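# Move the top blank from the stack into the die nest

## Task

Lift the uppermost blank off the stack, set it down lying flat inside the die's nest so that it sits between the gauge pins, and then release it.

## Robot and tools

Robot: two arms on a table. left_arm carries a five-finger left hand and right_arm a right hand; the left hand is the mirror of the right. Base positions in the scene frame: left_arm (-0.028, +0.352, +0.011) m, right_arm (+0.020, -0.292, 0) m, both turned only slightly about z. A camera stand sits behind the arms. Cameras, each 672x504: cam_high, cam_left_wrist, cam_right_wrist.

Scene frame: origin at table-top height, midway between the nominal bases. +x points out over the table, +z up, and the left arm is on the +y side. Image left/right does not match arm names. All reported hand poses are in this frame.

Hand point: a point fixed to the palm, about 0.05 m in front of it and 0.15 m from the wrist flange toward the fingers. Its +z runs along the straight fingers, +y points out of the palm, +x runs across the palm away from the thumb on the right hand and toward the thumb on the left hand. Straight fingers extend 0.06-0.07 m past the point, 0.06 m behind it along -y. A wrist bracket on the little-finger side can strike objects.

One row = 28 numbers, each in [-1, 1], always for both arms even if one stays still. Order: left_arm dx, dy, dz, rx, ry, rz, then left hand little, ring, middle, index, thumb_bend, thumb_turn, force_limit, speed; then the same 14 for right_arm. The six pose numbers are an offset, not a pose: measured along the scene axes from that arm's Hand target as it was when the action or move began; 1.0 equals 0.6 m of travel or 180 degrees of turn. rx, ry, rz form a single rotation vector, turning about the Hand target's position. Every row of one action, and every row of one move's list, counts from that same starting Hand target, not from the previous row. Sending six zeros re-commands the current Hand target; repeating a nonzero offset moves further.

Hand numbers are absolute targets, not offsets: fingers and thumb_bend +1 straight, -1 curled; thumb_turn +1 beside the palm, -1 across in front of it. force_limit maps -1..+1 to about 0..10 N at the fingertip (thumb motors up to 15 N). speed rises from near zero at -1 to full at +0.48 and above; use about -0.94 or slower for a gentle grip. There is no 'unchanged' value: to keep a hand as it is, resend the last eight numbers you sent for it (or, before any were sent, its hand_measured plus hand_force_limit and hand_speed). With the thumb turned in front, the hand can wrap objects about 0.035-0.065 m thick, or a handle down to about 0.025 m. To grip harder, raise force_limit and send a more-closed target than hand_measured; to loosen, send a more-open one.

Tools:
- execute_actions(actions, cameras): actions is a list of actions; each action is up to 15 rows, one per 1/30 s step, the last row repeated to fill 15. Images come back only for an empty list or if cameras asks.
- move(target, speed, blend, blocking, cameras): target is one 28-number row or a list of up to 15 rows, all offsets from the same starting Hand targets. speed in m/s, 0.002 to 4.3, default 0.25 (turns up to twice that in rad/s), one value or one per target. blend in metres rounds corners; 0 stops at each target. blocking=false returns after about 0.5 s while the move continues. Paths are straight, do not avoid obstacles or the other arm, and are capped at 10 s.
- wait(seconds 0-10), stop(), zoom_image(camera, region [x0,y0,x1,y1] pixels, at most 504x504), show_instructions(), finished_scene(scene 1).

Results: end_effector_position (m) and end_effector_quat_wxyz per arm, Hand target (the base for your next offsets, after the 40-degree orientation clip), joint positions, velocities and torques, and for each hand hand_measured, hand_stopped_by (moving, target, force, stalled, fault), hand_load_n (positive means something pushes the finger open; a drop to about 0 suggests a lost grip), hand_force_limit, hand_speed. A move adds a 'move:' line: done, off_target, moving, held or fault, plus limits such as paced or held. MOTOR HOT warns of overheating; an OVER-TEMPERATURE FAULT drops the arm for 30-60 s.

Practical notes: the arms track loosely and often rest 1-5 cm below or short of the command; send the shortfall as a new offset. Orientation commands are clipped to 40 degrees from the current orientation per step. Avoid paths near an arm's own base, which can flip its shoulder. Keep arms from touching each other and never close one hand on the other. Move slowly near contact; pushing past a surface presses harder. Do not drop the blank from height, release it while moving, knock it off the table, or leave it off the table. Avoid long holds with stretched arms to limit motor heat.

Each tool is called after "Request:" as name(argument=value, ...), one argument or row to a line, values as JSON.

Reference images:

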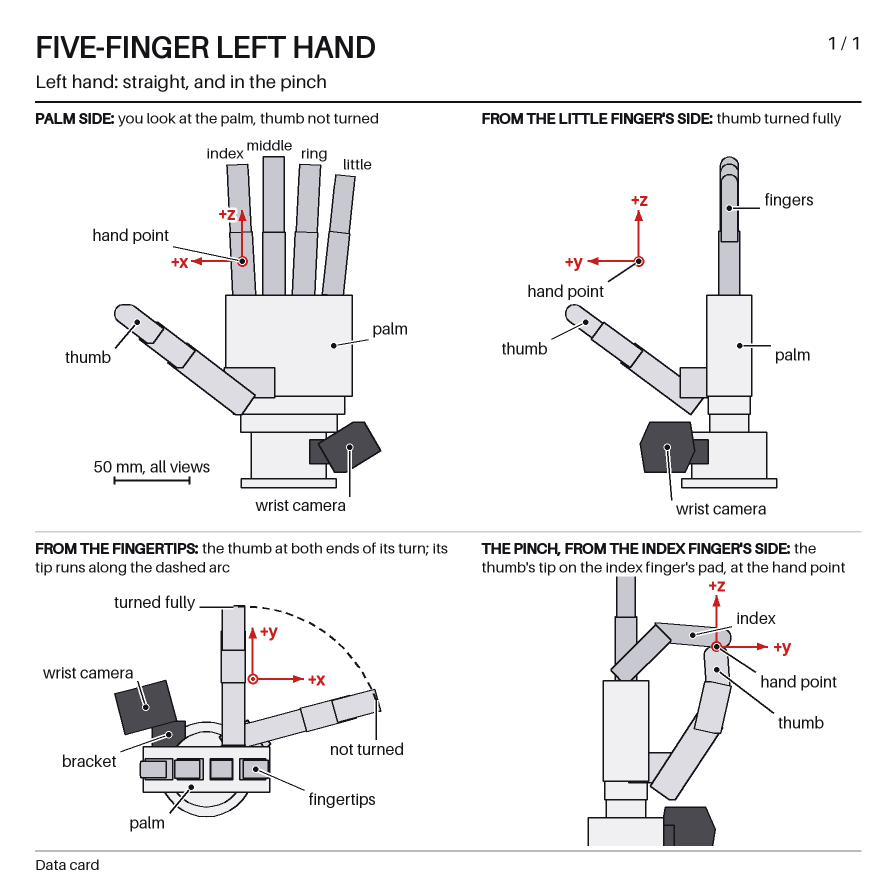

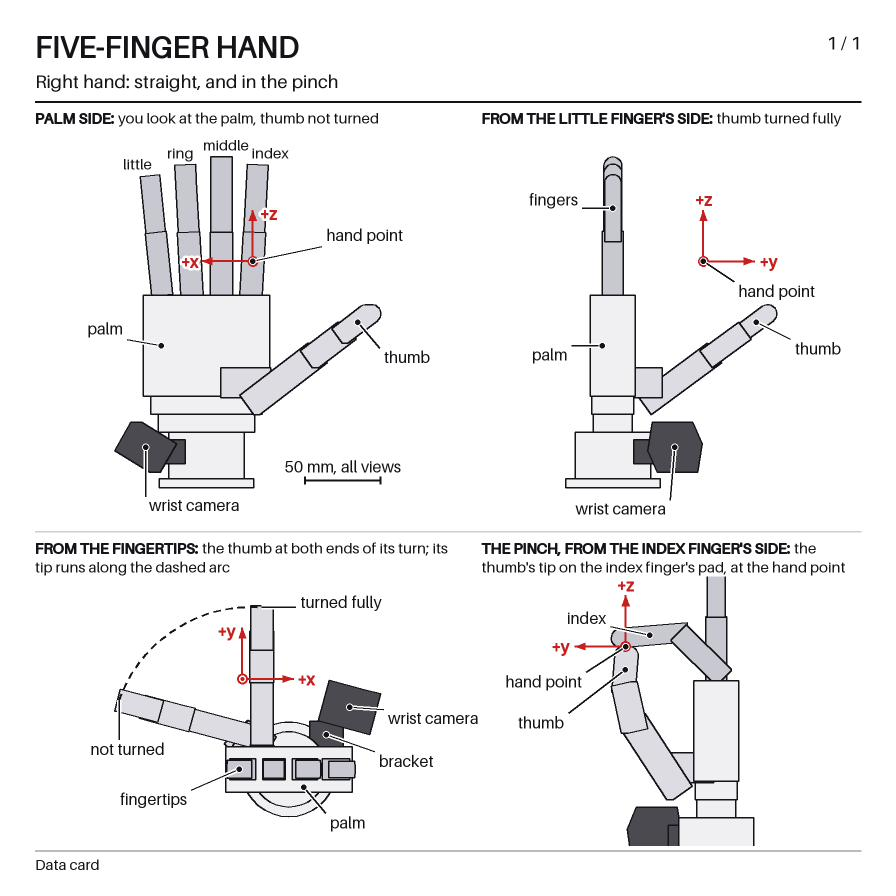

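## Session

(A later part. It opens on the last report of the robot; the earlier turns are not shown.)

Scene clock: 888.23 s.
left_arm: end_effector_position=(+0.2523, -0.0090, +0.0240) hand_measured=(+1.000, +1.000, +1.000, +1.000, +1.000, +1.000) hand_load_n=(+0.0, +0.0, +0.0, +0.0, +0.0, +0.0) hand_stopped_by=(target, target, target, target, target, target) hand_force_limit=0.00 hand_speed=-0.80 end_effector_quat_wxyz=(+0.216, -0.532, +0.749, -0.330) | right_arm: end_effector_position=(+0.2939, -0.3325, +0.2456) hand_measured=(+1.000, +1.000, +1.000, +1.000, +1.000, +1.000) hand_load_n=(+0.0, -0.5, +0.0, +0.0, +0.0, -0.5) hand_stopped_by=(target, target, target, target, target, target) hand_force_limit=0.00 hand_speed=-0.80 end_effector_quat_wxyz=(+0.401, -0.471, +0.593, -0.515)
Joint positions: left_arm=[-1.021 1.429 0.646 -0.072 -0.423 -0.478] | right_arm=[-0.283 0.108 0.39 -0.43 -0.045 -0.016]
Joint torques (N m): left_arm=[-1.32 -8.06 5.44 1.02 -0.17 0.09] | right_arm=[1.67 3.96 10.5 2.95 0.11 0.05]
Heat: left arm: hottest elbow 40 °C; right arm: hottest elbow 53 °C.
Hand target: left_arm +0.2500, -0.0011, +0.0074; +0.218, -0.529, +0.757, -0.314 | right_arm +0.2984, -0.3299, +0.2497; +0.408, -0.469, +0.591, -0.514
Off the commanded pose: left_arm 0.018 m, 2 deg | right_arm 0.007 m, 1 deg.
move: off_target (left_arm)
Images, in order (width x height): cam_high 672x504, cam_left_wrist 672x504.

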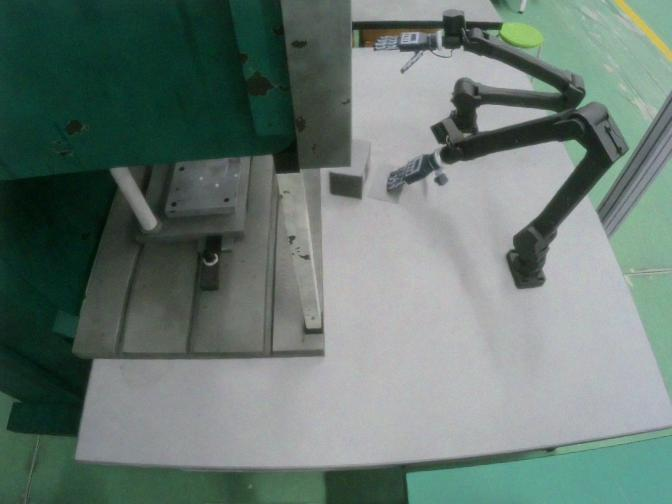

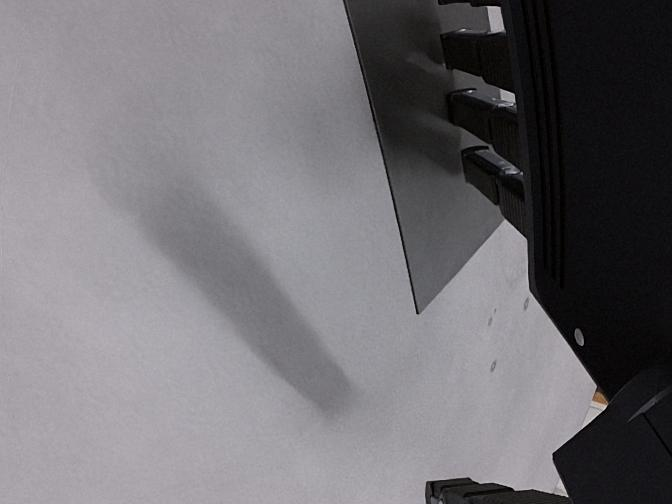

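Request:
move(
  target=[
    [-0.009,0.1645,-0.005,0,0,0.0667,1,1,1,1,1,1,0,-0.8, 0,0,0,0,0,0,1,1,1,1,1,1,0,-0.8],
    [0.0373,0.3235,-0.005,0,0,0.1556,1,1,1,1,1,1,0,-0.8, 0,0,0,0,0,0,1,1,1,1,1,1,0,-0.8],
  ],
  cameras=["cam_high","cam_left_wrist"],
  speed=0.08,
  blend=0.02,
)

Request:
zoom_image(
  camera="cam_high",
  region=[340, 130, 480, 260],
)

Scene clock: 930.20 s.
left_arm: end_effector_position=(+0.2828, +0.1771, +0.0191) hand_measured=(+1.000, +1.000, +1.000, +1.000, +1.000, +1.000) hand_load_n=(+0.0, +0.0, +0.0, +0.0, +0.0, +0.0) hand_stopped_by=(target, target, target, target, target, target) hand_force_limit=0.00 hand_speed=-0.80 end_effector_quat_wxyz=(-0.287, +0.688, -0.605, +0.278) | right_arm: end_effector_position=(+0.2939, -0.3325, +0.2456) hand_measured=(+1.000, +1.000, +1.000, +1.000, +1.000, +1.000) hand_load_n=(+0.0, -0.5, +0.0, -0.5, +0.0, +0.0) hand_stopped_by=(target, target, target, target, target, target) hand_force_limit=0.00 hand_speed=-0.80 end_effector_quat_wxyz=(+0.401, -0.471, +0.593, -0.515)
Joint positions: left_arm=[-0.674 1.157 0.395 -0.123 -0.496 -0.574] | right_arm=[-0.283 0.108 0.39 -0.43 -0.045 -0.016]
Joint torques (N m): left_arm=[-0.32 -5.54 4.82 -0.1 -0.47 -0.09] | right_arm=[2.02 3.43 10.59 2.89 0.15 0.08]
Heat: left arm: hottest shoulder 39 °C; right arm: hottest elbow 54 °C.
Hand target: left_arm +0.2724, +0.1929, +0.0045; -0.288, +0.697, -0.607, +0.252 | right_arm +0.2984, -0.3299, +0.2497; +0.408, -0.469, +0.591, -0.514
Off the commanded pose: left_arm 0.024 m, 3 deg | right_arm 0.007 m, 1 deg.
move: off_target (left_arm)
Images, in order (width x height): cam_high 672x504, cam_left_wrist 672x504.

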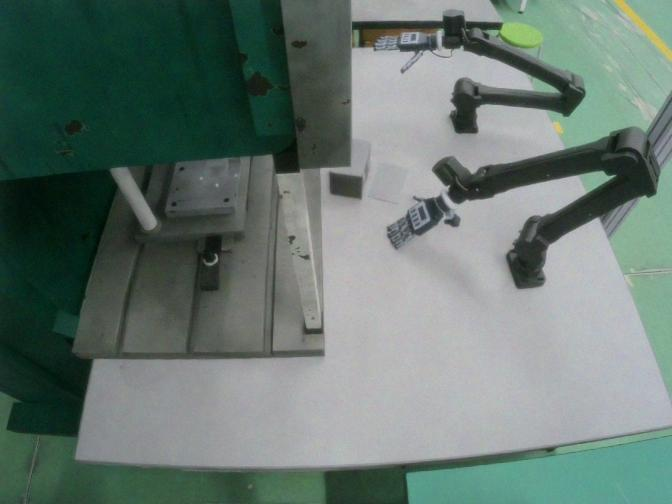

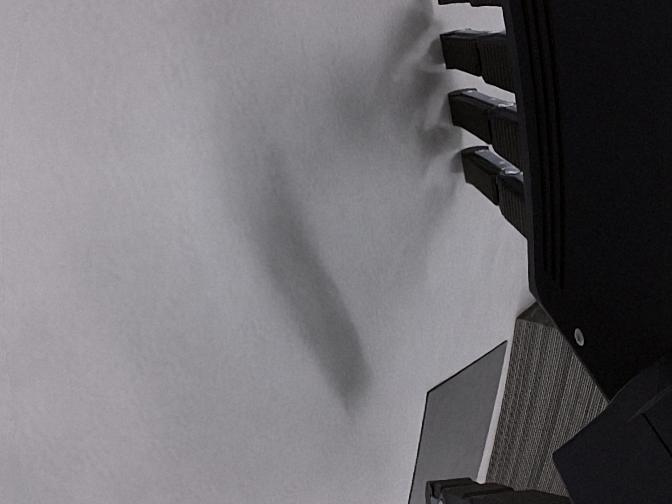

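Scaled by 3.600 from the camera's 672x504 image, which has a finer 960x720 frame.

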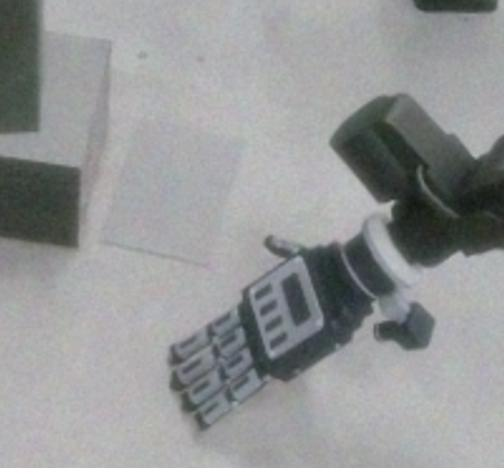

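Request:
move(
  target=[
    [0.0,0.0,0.3,0,0,0,1,1,1,1,1,1,0,-0.8, 0,0,0,0,0,0,1,1,1,1,1,1,0,-0.8],
    [0.08,0.43,0.49,0,0,0.289,1,1,1,1,1,1,0,-0.8, 0,0,0,0,0,0,1,1,1,1,1,1,0,-0.8],
  ],
  cameras=["cam_high","cam_left_wrist"],
  speed=0.3,
  blend=0.05,
)

Scene clock: 976.13 s.
left_arm: end_effector_position=(+0.3107, +0.4480, +0.2805) hand_measured=(+1.000, +1.000, +1.000, +1.000, +1.000, +1.000) hand_load_n=(+0.0, +0.0, +0.0, +0.0, +0.0, +0.0) hand_stopped_by=(target, target, target, target, target, target) hand_force_limit=0.00 hand_speed=-0.80 end_effector_quat_wxyz=(-0.365, +0.892, -0.252, +0.089) | right_arm: end_effector_position=(+0.2939, -0.3325, +0.2456) hand_measured=(+1.000, +1.000, +1.000, +1.000, +1.000, +1.000) hand_load_n=(+0.0, +0.0, +0.0, +0.0, +0.0, +0.0) hand_stopped_by=(target, target, target, target, target, target) hand_force_limit=0.00 hand_speed=-0.80 end_effector_quat_wxyz=(+0.401, -0.471, +0.593, -0.515)
Joint positions: left_arm=[0.066 0.942 1.045 -1.155 -0.599 -0.743] | right_arm=[-0.283 0.108 0.39 -0.43 -0.045 -0.016]
Joint torques (N m): left_arm=[-1.32 -4.6 11.9 0.17 -0.44 -0.18] | right_arm=[2.08 3.84 10.4 2.84 0.11 0.08]
Heat: left arm: hottest elbow 39 °C; right arm: hottest elbow 54 °C.
Hand target: left_arm +0.3203, +0.4509, +0.2986; -0.369, +0.892, -0.240, +0.100 | right_arm +0.2984, -0.3299, +0.2497; +0.408, -0.469, +0.591, -0.514
Off the commanded pose: left_arm 0.021 m, 2 deg | right_arm 0.007 m, 1 deg.
move: off_target (left_arm)
Images, in order (width x height): cam_high 672x504, cam_left_wrist 672x504.

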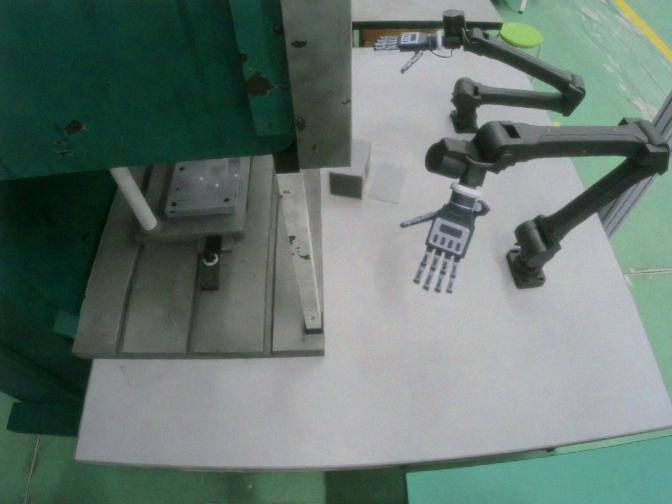

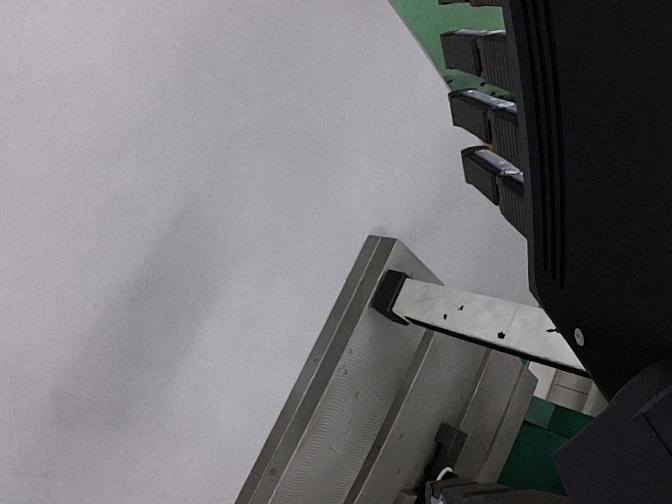

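Request:
move(
  target=[
    [0,0,0,0,0,0,1,1,1,1,1,1,0,-0.8, -0.08,0.08,0.05,-0.2624,0.3298,0.4983,1,1,1,1,1,1,0,-0.8],
    [0,0,0,0,0,0,1,1,1,1,1,1,0,-0.8, -0.164,0.208,-0.216,-0.2624,0.3298,0.4983,1,1,1,1,1,1,0,-0.8],
  ],
  cameras=["cam_high","cam_right_wrist"],
  speed=0.4,
  blend=0.05,
)

Request:
zoom_image(
  camera="cam_high",
  region=[340, 110, 480, 240],
)

Scene clock: 1029.13 s.
left_arm: end_effector_position=(+0.3108, +0.4480, +0.2805) hand_measured=(+1.000, +1.000, +1.000, +1.000, +1.000, +1.000) hand_load_n=(+0.0, +0.0, +0.0, +0.0, +0.0, +0.0) hand_stopped_by=(target, target, target, target, target, target) hand_force_limit=0.00 hand_speed=-0.80 end_effector_quat_wxyz=(-0.365, +0.892, -0.252, +0.089) | right_arm: end_effector_position=(+0.1984, -0.2085, +0.1191) hand_measured=(+1.000, +1.000, +1.000, +1.000, +1.000, +1.000) hand_load_n=(+0.0, +0.0, +0.0, +0.0, +0.0, +0.0) hand_stopped_by=(target, target, target, target, target, target) hand_force_limit=0.00 hand_speed=-0.80 end_effector_quat_wxyz=(-0.129, +0.992, -0.002, -0.007)
Joint positions: left_arm=[0.066 0.942 1.045 -1.155 -0.599 -0.744] | right_arm=[0.413 0.935 0.723 -1.267 -0.243 -1.144]
Joint torques (N m): left_arm=[-1.32 -4.54 11.93 0.17 -0.44 -0.13] | right_arm=[2.14 -3.96 8.64 1.16 -0.08 0.1]
Heat: left arm: hottest elbow 47 °C; right arm: hottest elbow 54 °C.
Hand target: left_arm +0.3203, +0.4509, +0.2985; -0.369, +0.892, -0.240, +0.100 | right_arm +0.2000, -0.2050, +0.1201; -0.131, +0.991, +0.000, +0.001
Off the commanded pose: left_arm 0.021 m, 2 deg | right_arm 0.004 m, 1 deg.
move: off_target (left_arm)
Images, in order (width x height): cam_high 672x504, cam_right_wrist 672x504.

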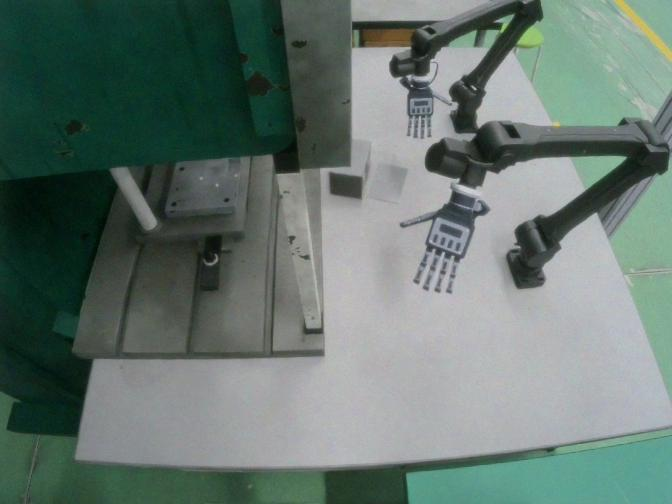

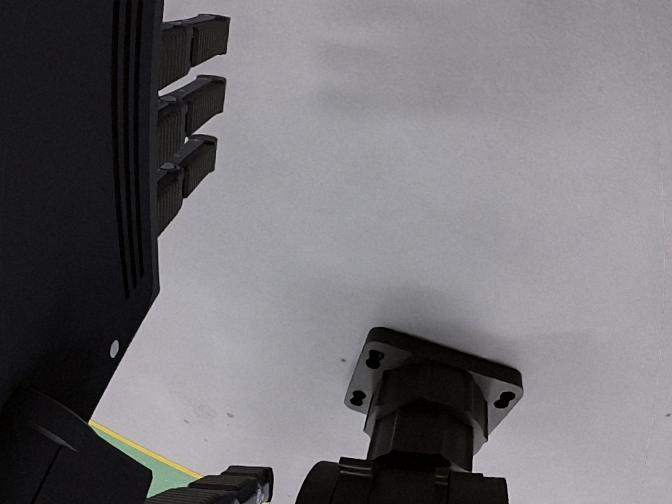

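Scaled by 3.600 from the camera's 672x504 image, which has a finer 960x720 frame.

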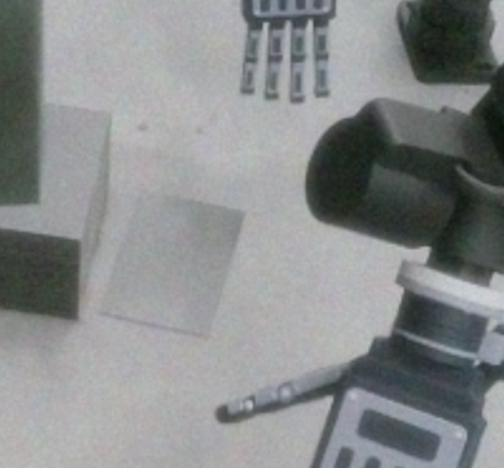

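Request:
move(
  target=[
    [0,0,0,0,0,0,1,1,1,1,1,1,0,-0.8, 0.058,0,-0.06,0,0,0,1,1,1,1,1,1,0,-0.8],
    [0,0,0,0,0,0,1,1,1,1,1,1,0,-0.8, 0.058,0,-0.125,0,0,0,1,1,1,1,1,1,0,-0.8],
  ],
  cameras=["cam_high","cam_right_wrist"],
  speed=[0.2,0.06],
)

Request:
zoom_image(
  camera="cam_high",
  region=[340, 110, 480, 240],
)

Scene clock: 1042.23 s.
left_arm: end_effector_position=(+0.3108, +0.4480, +0.2805) hand_measured=(+1.000, +1.000, +1.000, +1.000, +1.000, +1.000) hand_load_n=(+0.0, +0.0, +0.0, +0.0, +0.0, +0.0) hand_stopped_by=(target, target, target, target, target, target) hand_force_limit=0.00 hand_speed=-0.80 end_effector_quat_wxyz=(-0.365, +0.892, -0.252, +0.089) | right_arm: end_effector_position=(+0.2297, -0.2037, +0.0562) hand_measured=(+1.000, +1.000, +1.000, +1.000, +1.000, +1.000) hand_load_n=(+0.0, +0.0, -1.0, +0.0, +0.0, +0.0) hand_stopped_by=(target, target, target, target, target, target) hand_force_limit=0.00 hand_speed=-0.80 end_effector_quat_wxyz=(-0.132, +0.991, -0.001, +0.000)
Joint positions: left_arm=[0.066 0.942 1.045 -1.155 -0.599 -0.744] | right_arm=[0.382 1.091 0.645 -1.025 -0.246 -1.177]
Joint torques (N m): left_arm=[-1.32 -4.54 11.95 0.17 -0.44 -0.13] | right_arm=[0.09 -2.61 7.08 2 -0.12 -0.2]
Heat: left arm: hottest elbow 48 °C; right arm: hottest elbow 51 °C.
Hand target: left_arm +0.3203, +0.4509, +0.2985; -0.369, +0.892, -0.240, +0.100 | right_arm +0.2347, -0.2051, +0.0451; -0.131, +0.991, +0.000, +0.001
Off the commanded pose: left_arm 0.021 m, 2 deg | right_arm 0.012 m, 0 deg.
move: off_target (left_arm, right_arm)
Images, in order (width x height): cam_high 672x504, cam_right_wrist 672x504.

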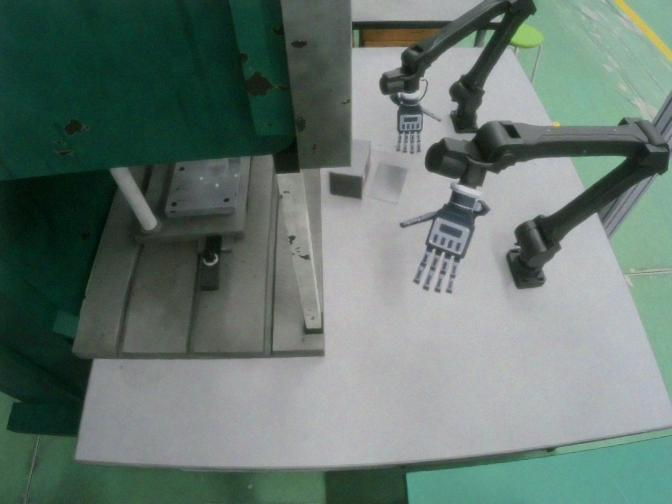

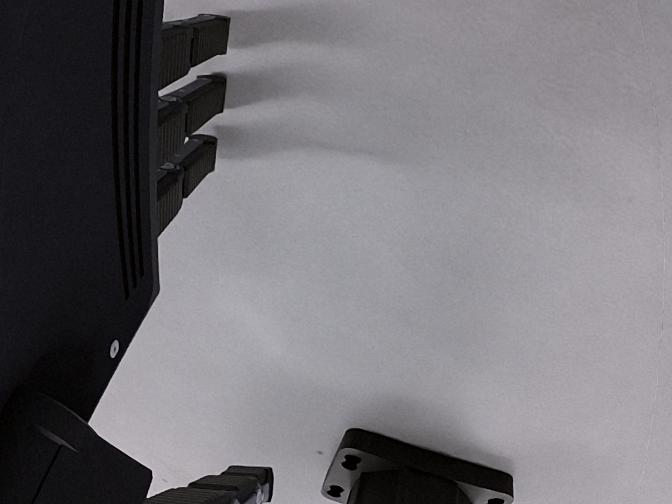

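Scaled by 3.600 from the camera's 672x504 image, which has a finer 960x720 frame.

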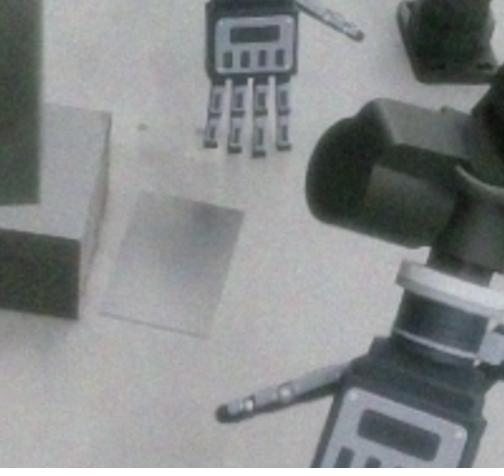

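Request:
move(
  target=[0,0,0,0,0,0,1,1,1,1,1,1,0,-0.8, 0.0,0.27,0.0,0,0,0,1,1,1,1,1,1,0,-0.8],
  cameras=["cam_high","cam_right_wrist"],
  speed=0.1,
)

Request:
zoom_image(
  camera="cam_high",
  region=[340, 110, 480, 240],
)

Scene clock: 1048.73 s.
left_arm: end_effector_position=(+0.3108, +0.4480, +0.2805) hand_measured=(+1.000, +1.000, +1.000, +1.000, +1.000, +1.000) hand_load_n=(+0.0, +0.0, +0.0, +0.0, +0.0, +0.0) hand_stopped_by=(target, target, target, target, target, target) hand_force_limit=0.00 hand_speed=-0.80 end_effector_quat_wxyz=(-0.365, +0.892, -0.252, +0.089) | right_arm: end_effector_position=(+0.2403, -0.0523, +0.0575) hand_measured=(+1.000, +1.000, +1.000, +1.000, +1.000, +1.000) hand_load_n=(+0.0, +0.0, -3.5, +0.0, +0.0, +0.0) hand_stopped_by=(target, target, target, target, target, target) hand_force_limit=0.00 hand_speed=-0.80 end_effector_quat_wxyz=(-0.140, +0.990, -0.004, +0.016)
Joint positions: left_arm=[0.066 0.942 1.045 -1.155 -0.599 -0.744] | right_arm=[0.785 1.316 0.825 -0.854 -0.173 -0.759]
Joint torques (N m): left_arm=[-1.32 -4.6 11.93 0.17 -0.44 -0.13] | right_arm=[3.02 -4.01 8.83 1.22 -0.42 0.07]
Heat: left arm: hottest elbow 49 °C; right arm: hottest elbow 50 °C.
Hand target: left_arm +0.3203, +0.4509, +0.2985; -0.369, +0.892, -0.240, +0.100 | right_arm +0.2347, -0.0431, +0.0451; -0.131, +0.991, +0.000, +0.001
Off the commanded pose: left_arm 0.021 m, 2 deg | right_arm 0.016 m, 2 deg.
move: off_target (left_arm, right_arm)
Images, in order (width x height): cam_high 672x504, cam_right_wrist 672x504.

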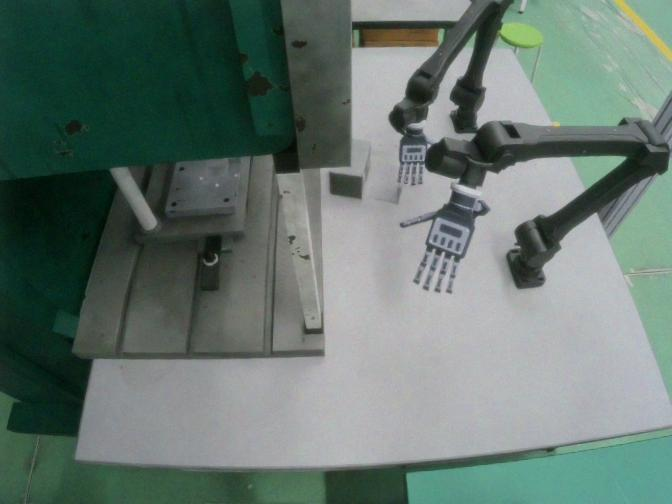

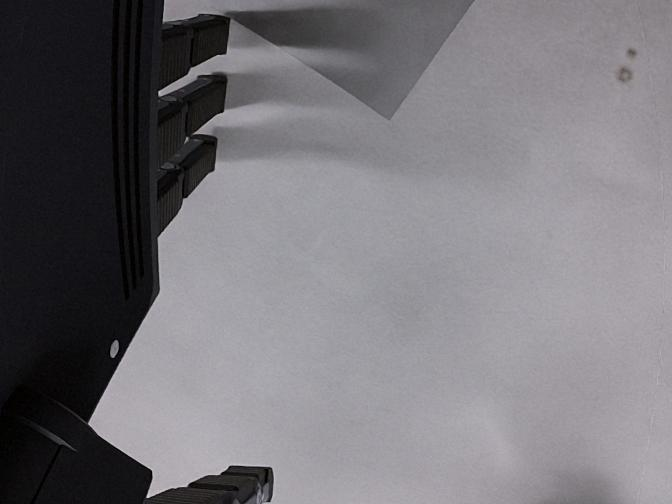

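Scaled by 3.600 from the camera's 672x504 image, which has a finer 960x720 frame.

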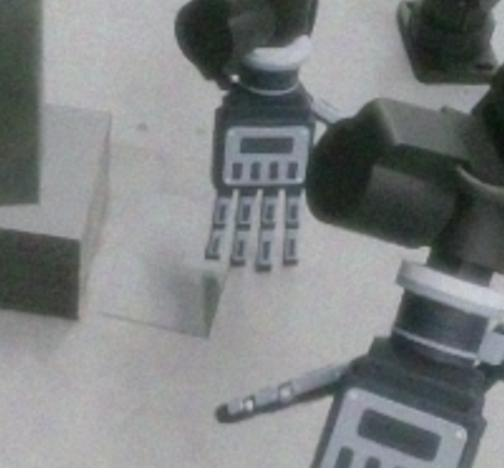

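Request:
zoom_image(
  camera="cam_high",
  region=[355, 130, 425, 210],
)

Request:
zoom_image(
  camera="cam_right_wrist",
  region=[150, 0, 490, 200],
)

Scaled by 6.300 from the camera's 672x504 image, which has a finer 960x720 frame.

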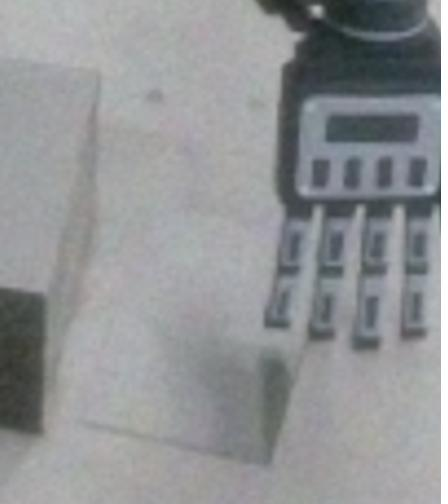

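Scaled by 1.482 from the camera's 672x504 image, which has a finer 960x720 frame.

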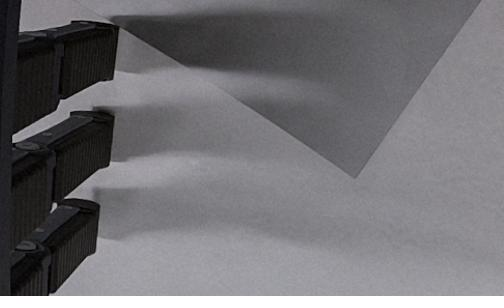

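Request:
move(
  target=[
    [0,0,0,0,0,0,1,1,1,1,1,1,0,-0.8, 0,-0.03,0.167,0,0,0,1,1,1,1,1,1,0,-0.8],
    [0,-0.1,0,0,0,-0.1,1,1,1,1,1,1,0,-0.8, 0.025,-0.56,0.258,0,0,0,1,1,1,1,1,1,0,-0.8],
    [-0.067,-0.785,-0.1975,-0.0591,0.1716,-0.4444,1,1,1,1,1,1,0,-0.8, 0.025,-0.56,0.258,0,0,0,1,1,1,1,1,1,0,-0.8],
  ],
  cameras=["cam_high","cam_left_wrist"],
  speed=0.3,
  blend=[0.03,0.03,0],
)

Request:
zoom_image(
  camera="cam_high",
  region=[340, 110, 480, 240],
)

Scene clock: 1117.17 s.
left_arm: end_effector_position=(+0.2706, -0.0092, +0.1710) hand_measured=(+1.000, +1.000, +1.000, +1.000, +1.000, +1.000) hand_load_n=(+0.0, +0.0, +0.0, +0.0, +0.0, +0.0) hand_stopped_by=(target, target, target, target, target, target) hand_force_limit=0.00 hand_speed=-0.80 end_effector_quat_wxyz=(+0.070, -0.560, +0.820, -0.098) | right_arm: end_effector_position=(+0.2388, -0.3732, +0.1873) hand_measured=(+1.000, +1.000, +1.000, +1.000, +1.000, +1.000) hand_load_n=(+0.0, +0.0, +0.0, +0.0, +0.0, +0.0) hand_stopped_by=(target, target, target, target, target, target) hand_force_limit=0.00 hand_speed=-0.80 end_effector_quat_wxyz=(-0.132, +0.991, +0.000, -0.010)
Joint positions: left_arm=[-0.858 1.534 1.334 -1.154 -0.107 -0.427] | right_arm=[-0.279 1.046 0.97 -1.591 -0.248 -1.862]
Joint torques (N m): left_arm=[-1.9 -12.69 11.02 -0.03 0.01 0.11] | right_arm=[-0.09 -3.66 12.42 -0.03 -0.34 -0.18]
Heat: left arm: hottest elbow 52 °C; right arm: hottest elbow 48 °C.
Hand target: left_arm +0.2803, -0.0200, +0.1800; +0.072, -0.554, +0.822, -0.109 | right_arm +0.2498, -0.3791, +0.1999; -0.131, +0.991, +0.000, +0.001
Off the commanded pose: left_arm 0.017 m, 1 deg | right_arm 0.018 m, 1 deg.
move: off_target (left_arm, right_arm)
Images, in order (width x height): cam_high 672x504, cam_left_wrist 672x504.

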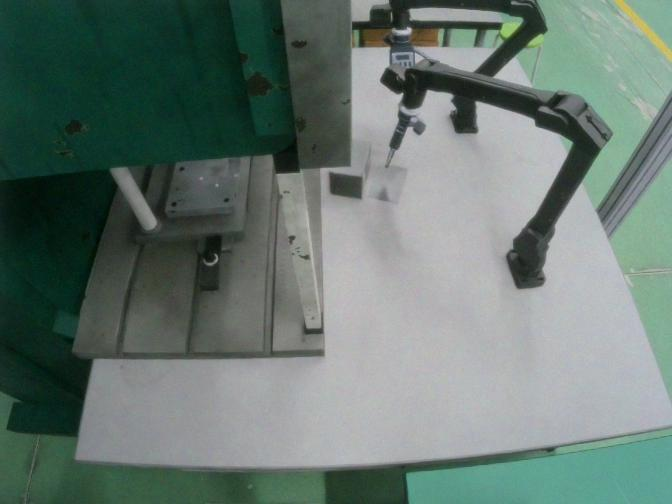

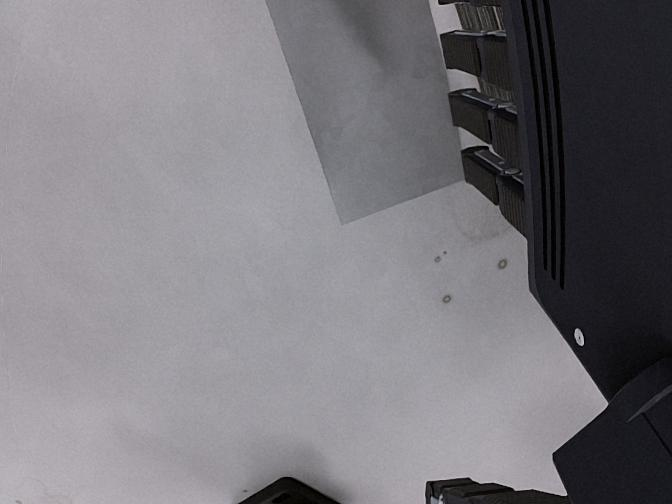

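Scaled by 3.600 from the camera's 672x504 image, which has a finer 960x720 frame.

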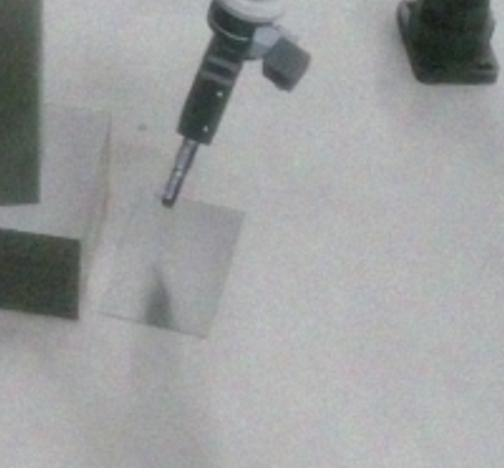

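Request:
move(
  target=[
    [0,0,0.117,0,0,0,-1,1,-1,1,1,1,-0.2,0.2, 0,0,0,0,0,0,1,1,1,1,1,1,0,-0.8],
    [0.0325,-0.0813,0.117,0.028,0.0126,-0.4853,-1,1,-1,1,1,1,-0.2,0.2, 0,0,0,0,0,0,1,1,1,1,1,1,0,-0.8],
    [0.0325,-0.0813,-0.12,0.028,0.0126,-0.4853,-1,1,-1,1,1,1,-0.2,0.2, 0,0,0,0,0,0,1,1,1,1,1,1,0,-0.8],
  ],
  cameras=["cam_high","cam_left_wrist"],
  speed=0.3,
  blend=[0.02,0.02,0],
)

Request:
zoom_image(
  camera="cam_high",
  region=[340, 110, 480, 240],
)

Scene clock: 1158.63 s.
left_arm: end_effector_position=(+0.2996, -0.0641, +0.1133) hand_measured=(-1.000, +1.000, -1.000, +1.000, +1.000, +1.000) hand_load_n=(+0.0, +0.0, +0.5, +0.0, +0.0, +0.0) hand_stopped_by=(target, target, target, target, target, target) hand_force_limit=-0.20 hand_speed=0.20 end_effector_quat_wxyz=(-0.016, +0.159, +0.983, -0.084) | right_arm: end_effector_position=(+0.2388, -0.3732, +0.1873) hand_measured=(+1.000, +1.000, +1.000, +1.000, +1.000, +1.000) hand_load_n=(+0.0, +0.0, +0.0, +0.0, +0.0, +0.0) hand_stopped_by=(target, target, target, target, target, target) hand_force_limit=0.00 hand_speed=-0.80 end_effector_quat_wxyz=(-0.132, +0.991, +0.000, -0.010)
Joint positions: left_arm=[-0.958 1.859 1.604 -1.224 0.146 0.975] | right_arm=[-0.279 1.046 0.97 -1.591 -0.248 -1.862]
Joint torques (N m): left_arm=[-2.37 -17.79 7.58 0.14 0.17 0.1] | right_arm=[-0.09 -3.84 12.31 -0.14 -0.35 -0.21]
Heat: left arm: hottest elbow 56 °C; right arm: hottest elbow 51 °C.
Hand target: left_arm +0.2996, -0.0687, +0.1080; -0.016, +0.168, +0.982, -0.085 | right_arm +0.2498, -0.3791, +0.1999; -0.131, +0.991, +0.000, +0.001
Off the commanded pose: left_arm 0.007 m, 1 deg | right_arm 0.018 m, 1 deg.
move: off_target (right_arm)
Images, in order (width x height): cam_high 672x504, cam_left_wrist 672x504.

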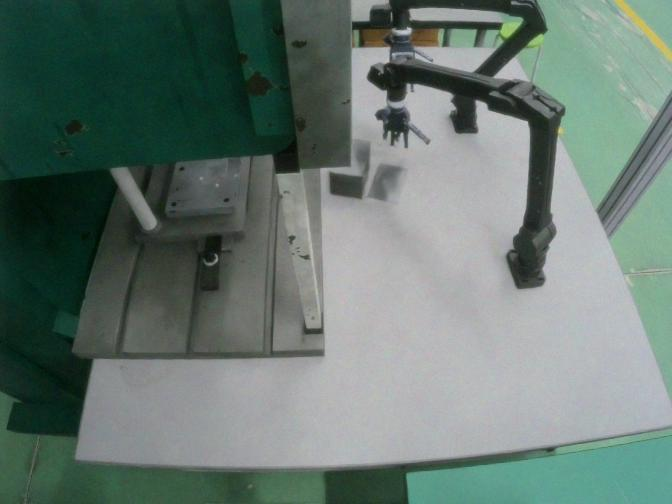

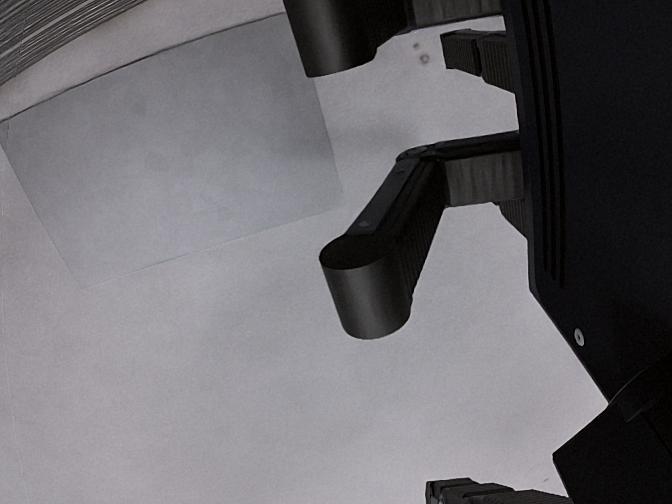

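Scaled by 3.600 from the camera's 672x504 image, which has a finer 960x720 frame.

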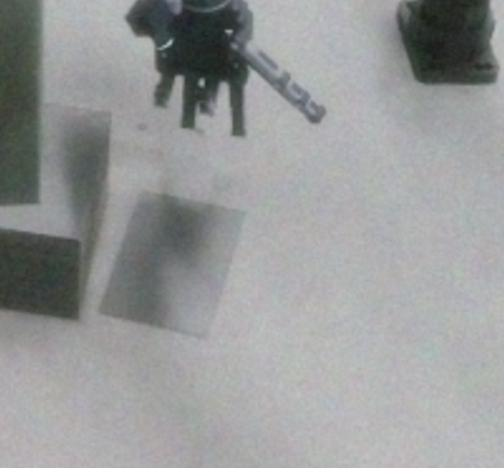

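Request:
move(
  target=[0.0125,0.003,-0.107,0,0,0,-1,1,-1,1,1,1,-0.2,0.2, 0,0,0,0,0,0,1,1,1,1,1,1,0,-0.8],
  cameras=["cam_high","cam_left_wrist"],
  speed=0.08,
)

Request:
zoom_image(
  camera="cam_high",
  region=[350, 120, 430, 220],
)

Scene clock: 1205.97 s.
left_arm: end_effector_position=(+0.3065, -0.0725, +0.0683) hand_measured=(-1.000, +1.000, -1.000, +1.000, +1.000, +1.000) hand_load_n=(+0.0, +0.0, +0.0, +0.0, +0.0, +0.0) hand_stopped_by=(target, target, target, target, target, target) hand_force_limit=-0.20 hand_speed=0.20 end_effector_quat_wxyz=(-0.003, +0.166, +0.981, -0.098) | right_arm: end_effector_position=(+0.2388, -0.3732, +0.1873) hand_measured=(+1.000, +1.000, +1.000, +1.000, +1.000, +1.000) hand_load_n=(+0.0, +0.0, +0.0, +0.0, +0.0, +0.0) hand_stopped_by=(target, target, target, target, target, target) hand_force_limit=0.00 hand_speed=-0.80 end_effector_quat_wxyz=(-0.132, +0.991, +0.000, -0.010)
Joint positions: left_arm=[-0.957 1.894 1.535 -1.082 0.149 0.987] | right_arm=[-0.279 1.046 0.97 -1.591 -0.248 -1.862]
Joint torques (N m): left_arm=[-1.32 -15.91 6.48 0.27 0.11 0.08] | right_arm=[0.26 -4.01 12.33 -0.05 -0.34 -0.18]
Heat: left arm: hottest elbow 49 °C; right arm: hottest elbow 53 °C.
Hand target: left_arm +0.3071, -0.0670, +0.0439; -0.016, +0.168, +0.982, -0.085 | right_arm +0.2498, -0.3791, +0.1999; -0.131, +0.991, +0.000, +0.001
Off the commanded pose: left_arm 0.025 m, 2 deg | right_arm 0.018 m, 1 deg.
move: off_target (left_arm, right_arm)
Images, in order (width x height): cam_high 672x504, cam_left_wrist 672x504.

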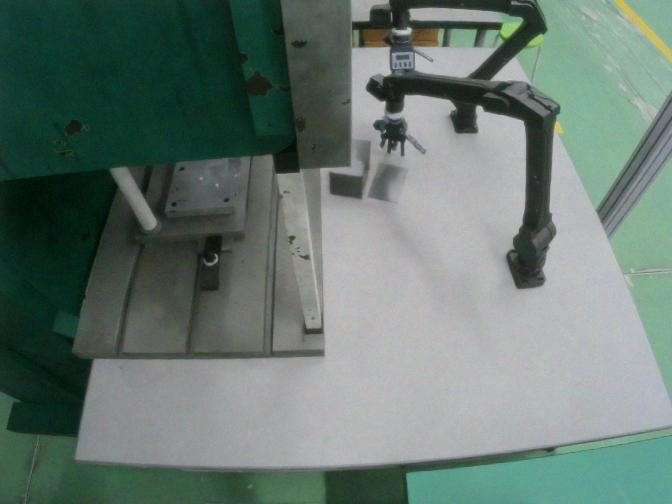

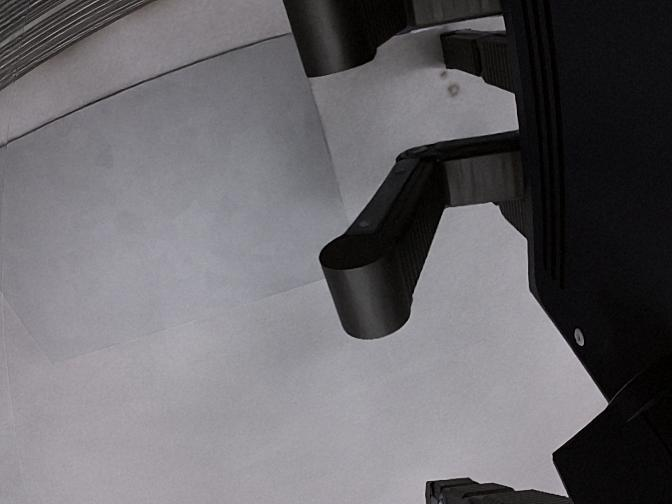

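Scaled by 5.040 from the camera's 672x504 image, which has a finer 960x720 frame.

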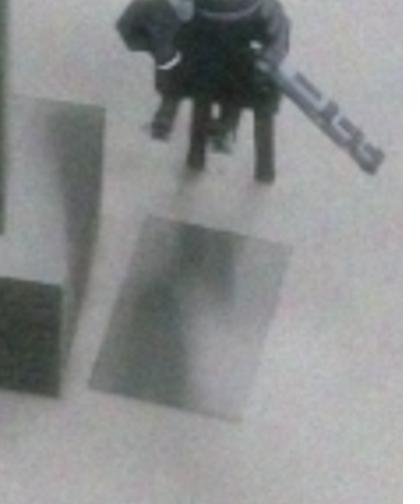

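Request:
move(
  target=[0.0505,0.176,0.018,0,0,0.02,-1,1,-1,1,1,1,-0.2,0.2, 0,0,0,0,0,0,1,1,1,1,1,1,0,-0.8],
  cameras=["cam_high","cam_left_wrist"],
  speed=0.06,
)

Request:
zoom_image(
  camera="cam_high",
  region=[350, 120, 430, 220],
)

Scene clock: 1215.17 s.
left_arm: end_effector_position=(+0.3370, +0.0252, +0.0663) hand_measured=(-1.000, +1.000, -1.000, +1.000, +1.000, +1.000) hand_load_n=(+0.0, +0.0, +0.0, +0.0, +0.0, +0.0) hand_stopped_by=(target, target, target, target, target, target) hand_force_limit=-0.20 hand_speed=0.20 end_effector_quat_wxyz=(-0.005, +0.139, +0.985, -0.099) | right_arm: end_effector_position=(+0.2388, -0.3732, +0.1873) hand_measured=(+1.000, +1.000, +1.000, +1.000, +1.000, +1.000) hand_load_n=(+0.0, +0.0, +0.0, +0.0, +0.0, +0.0) hand_stopped_by=(target, target, target, target, target, target) hand_force_limit=0.00 hand_speed=-0.80 end_effector_quat_wxyz=(-0.132, +0.991, +0.000, -0.010)
Joint positions: left_arm=[-0.79 1.78 1.363 -1.049 0.169 1.1] | right_arm=[-0.279 1.046 0.97 -1.591 -0.248 -1.862]
Joint torques (N m): left_arm=[-0.56 -15.85 5.71 -0.21 -0.27 0.06] | right_arm=[0.03 -3.6 12.38 -0.17 -0.35 -0.19]
Heat: left arm: hottest elbow 48 °C; right arm: hottest elbow 53 °C.
Hand target: left_arm +0.3374, +0.0385, +0.0546; -0.014, +0.137, +0.987, -0.086 | right_arm +0.2498, -0.3791, +0.1999; -0.131, +0.991, +0.000, +0.001
Off the commanded pose: left_arm 0.018 m, 2 deg | right_arm 0.018 m, 1 deg.
move: off_target (left_arm, right_arm)
Images, in order (width x height): cam_high 672x504, cam_left_wrist 672x504.

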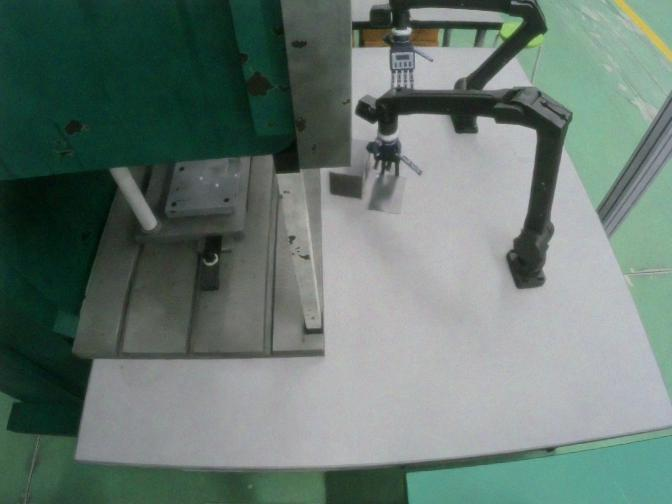

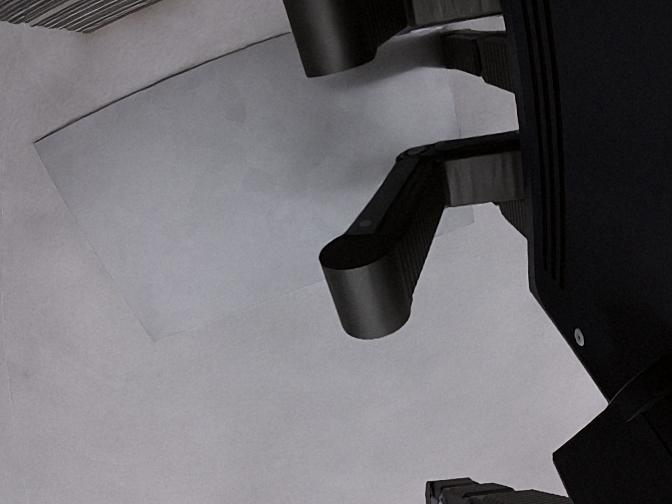

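Scaled by 5.040 from the camera's 672x504 image, which has a finer 960x720 frame.

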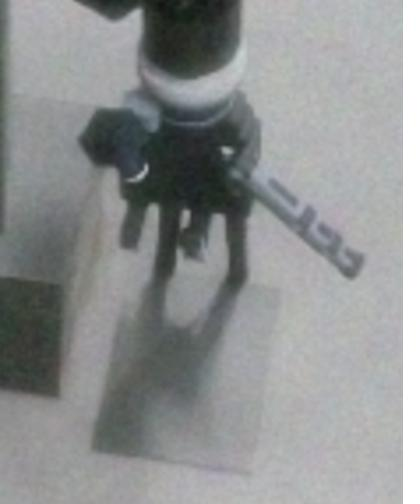

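Request:
move(
  target=[-0.005,0.17,0.0,0,0,0.045,-1,1,-1,1,1,1,-0.2,0.2, 0,0,0,0,0,0,1,1,1,1,1,1,0,-0.8],
  cameras=["cam_high","cam_left_wrist"],
  speed=0.08,
)

Request:
zoom_image(
  camera="cam_high",
  region=[340, 130, 440, 240],
)

Scene clock: 1241.47 s.
left_arm: end_effector_position=(+0.3369, +0.1295, +0.0648) hand_measured=(-1.000, +1.000, -1.000, +1.000, +1.000, +1.000) hand_load_n=(+0.0, +0.5, +0.0, +0.0, +0.0, +0.0) hand_stopped_by=(target, target, target, target, target, target) hand_force_limit=-0.20 hand_speed=0.20 end_effector_quat_wxyz=(+0.001, +0.069, +0.993, -0.097) | right_arm: end_effector_position=(+0.2388, -0.3732, +0.1873) hand_measured=(+1.000, +1.000, +1.000, +1.000, +1.000, +1.000) hand_load_n=(+0.0, +0.0, -0.5, +0.0, +0.0, +0.0) hand_stopped_by=(target, target, target, target, target, target) hand_force_limit=0.00 hand_speed=-0.80 end_effector_quat_wxyz=(-0.132, +0.991, +0.000, -0.010)
Joint positions: left_arm=[-0.613 1.637 1.166 -1.005 0.17 1.135] | right_arm=[-0.279 1.046 0.97 -1.591 -0.248 -1.862]
Joint torques (N m): left_arm=[-0.79 -13.57 5.49 -0.1 -0.23 0.09] | right_arm=[-0.21 -3.6 12.36 -0.01 -0.35 -0.19]
Heat: left arm: hottest elbow 45 °C; right arm: hottest elbow 54 °C.
Hand target: left_arm +0.3343, +0.1406, +0.0545; -0.008, +0.067, +0.994, -0.087 | right_arm +0.2498, -0.3791, +0.1999; -0.131, +0.991, +0.000, +0.001
Off the commanded pose: left_arm 0.015 m, 2 deg | right_arm 0.018 m, 1 deg.
move: off_target (left_arm, right_arm)
Images, in order (width x height): cam_high 672x504, cam_left_wrist 672x504.

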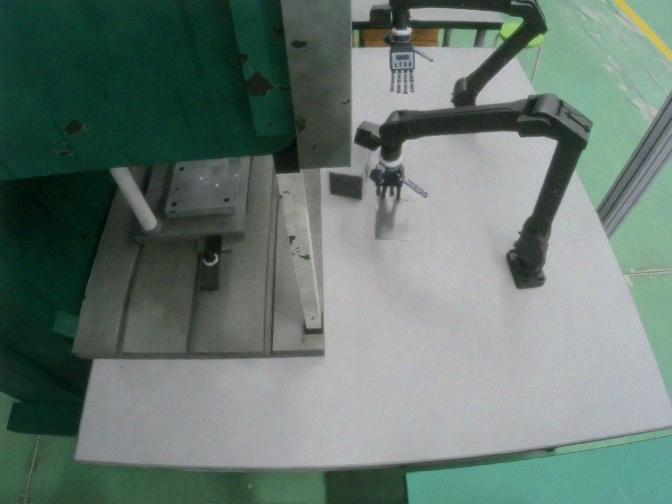

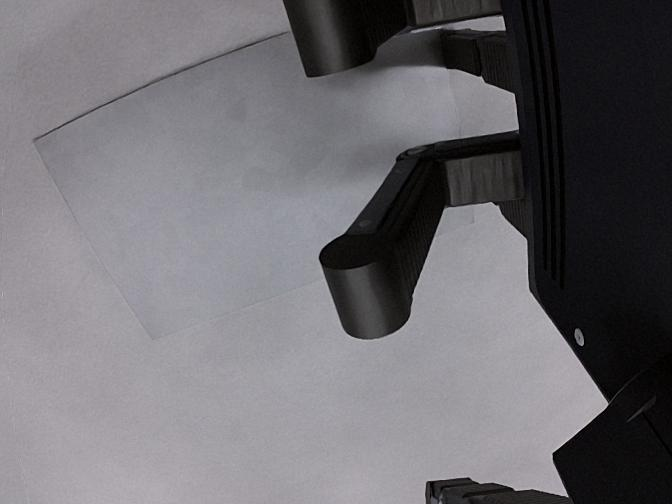

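Scaled by 4.582 from the camera's 672x504 image, which has a finer 960x720 frame.

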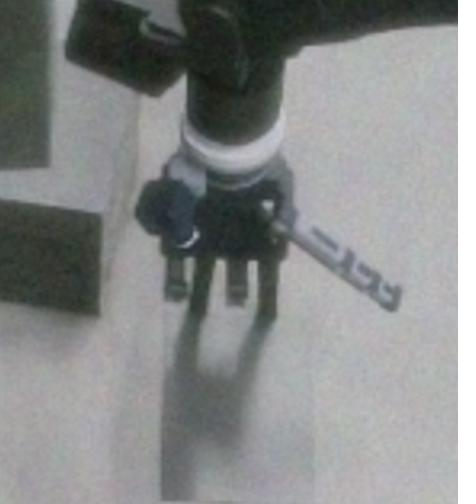

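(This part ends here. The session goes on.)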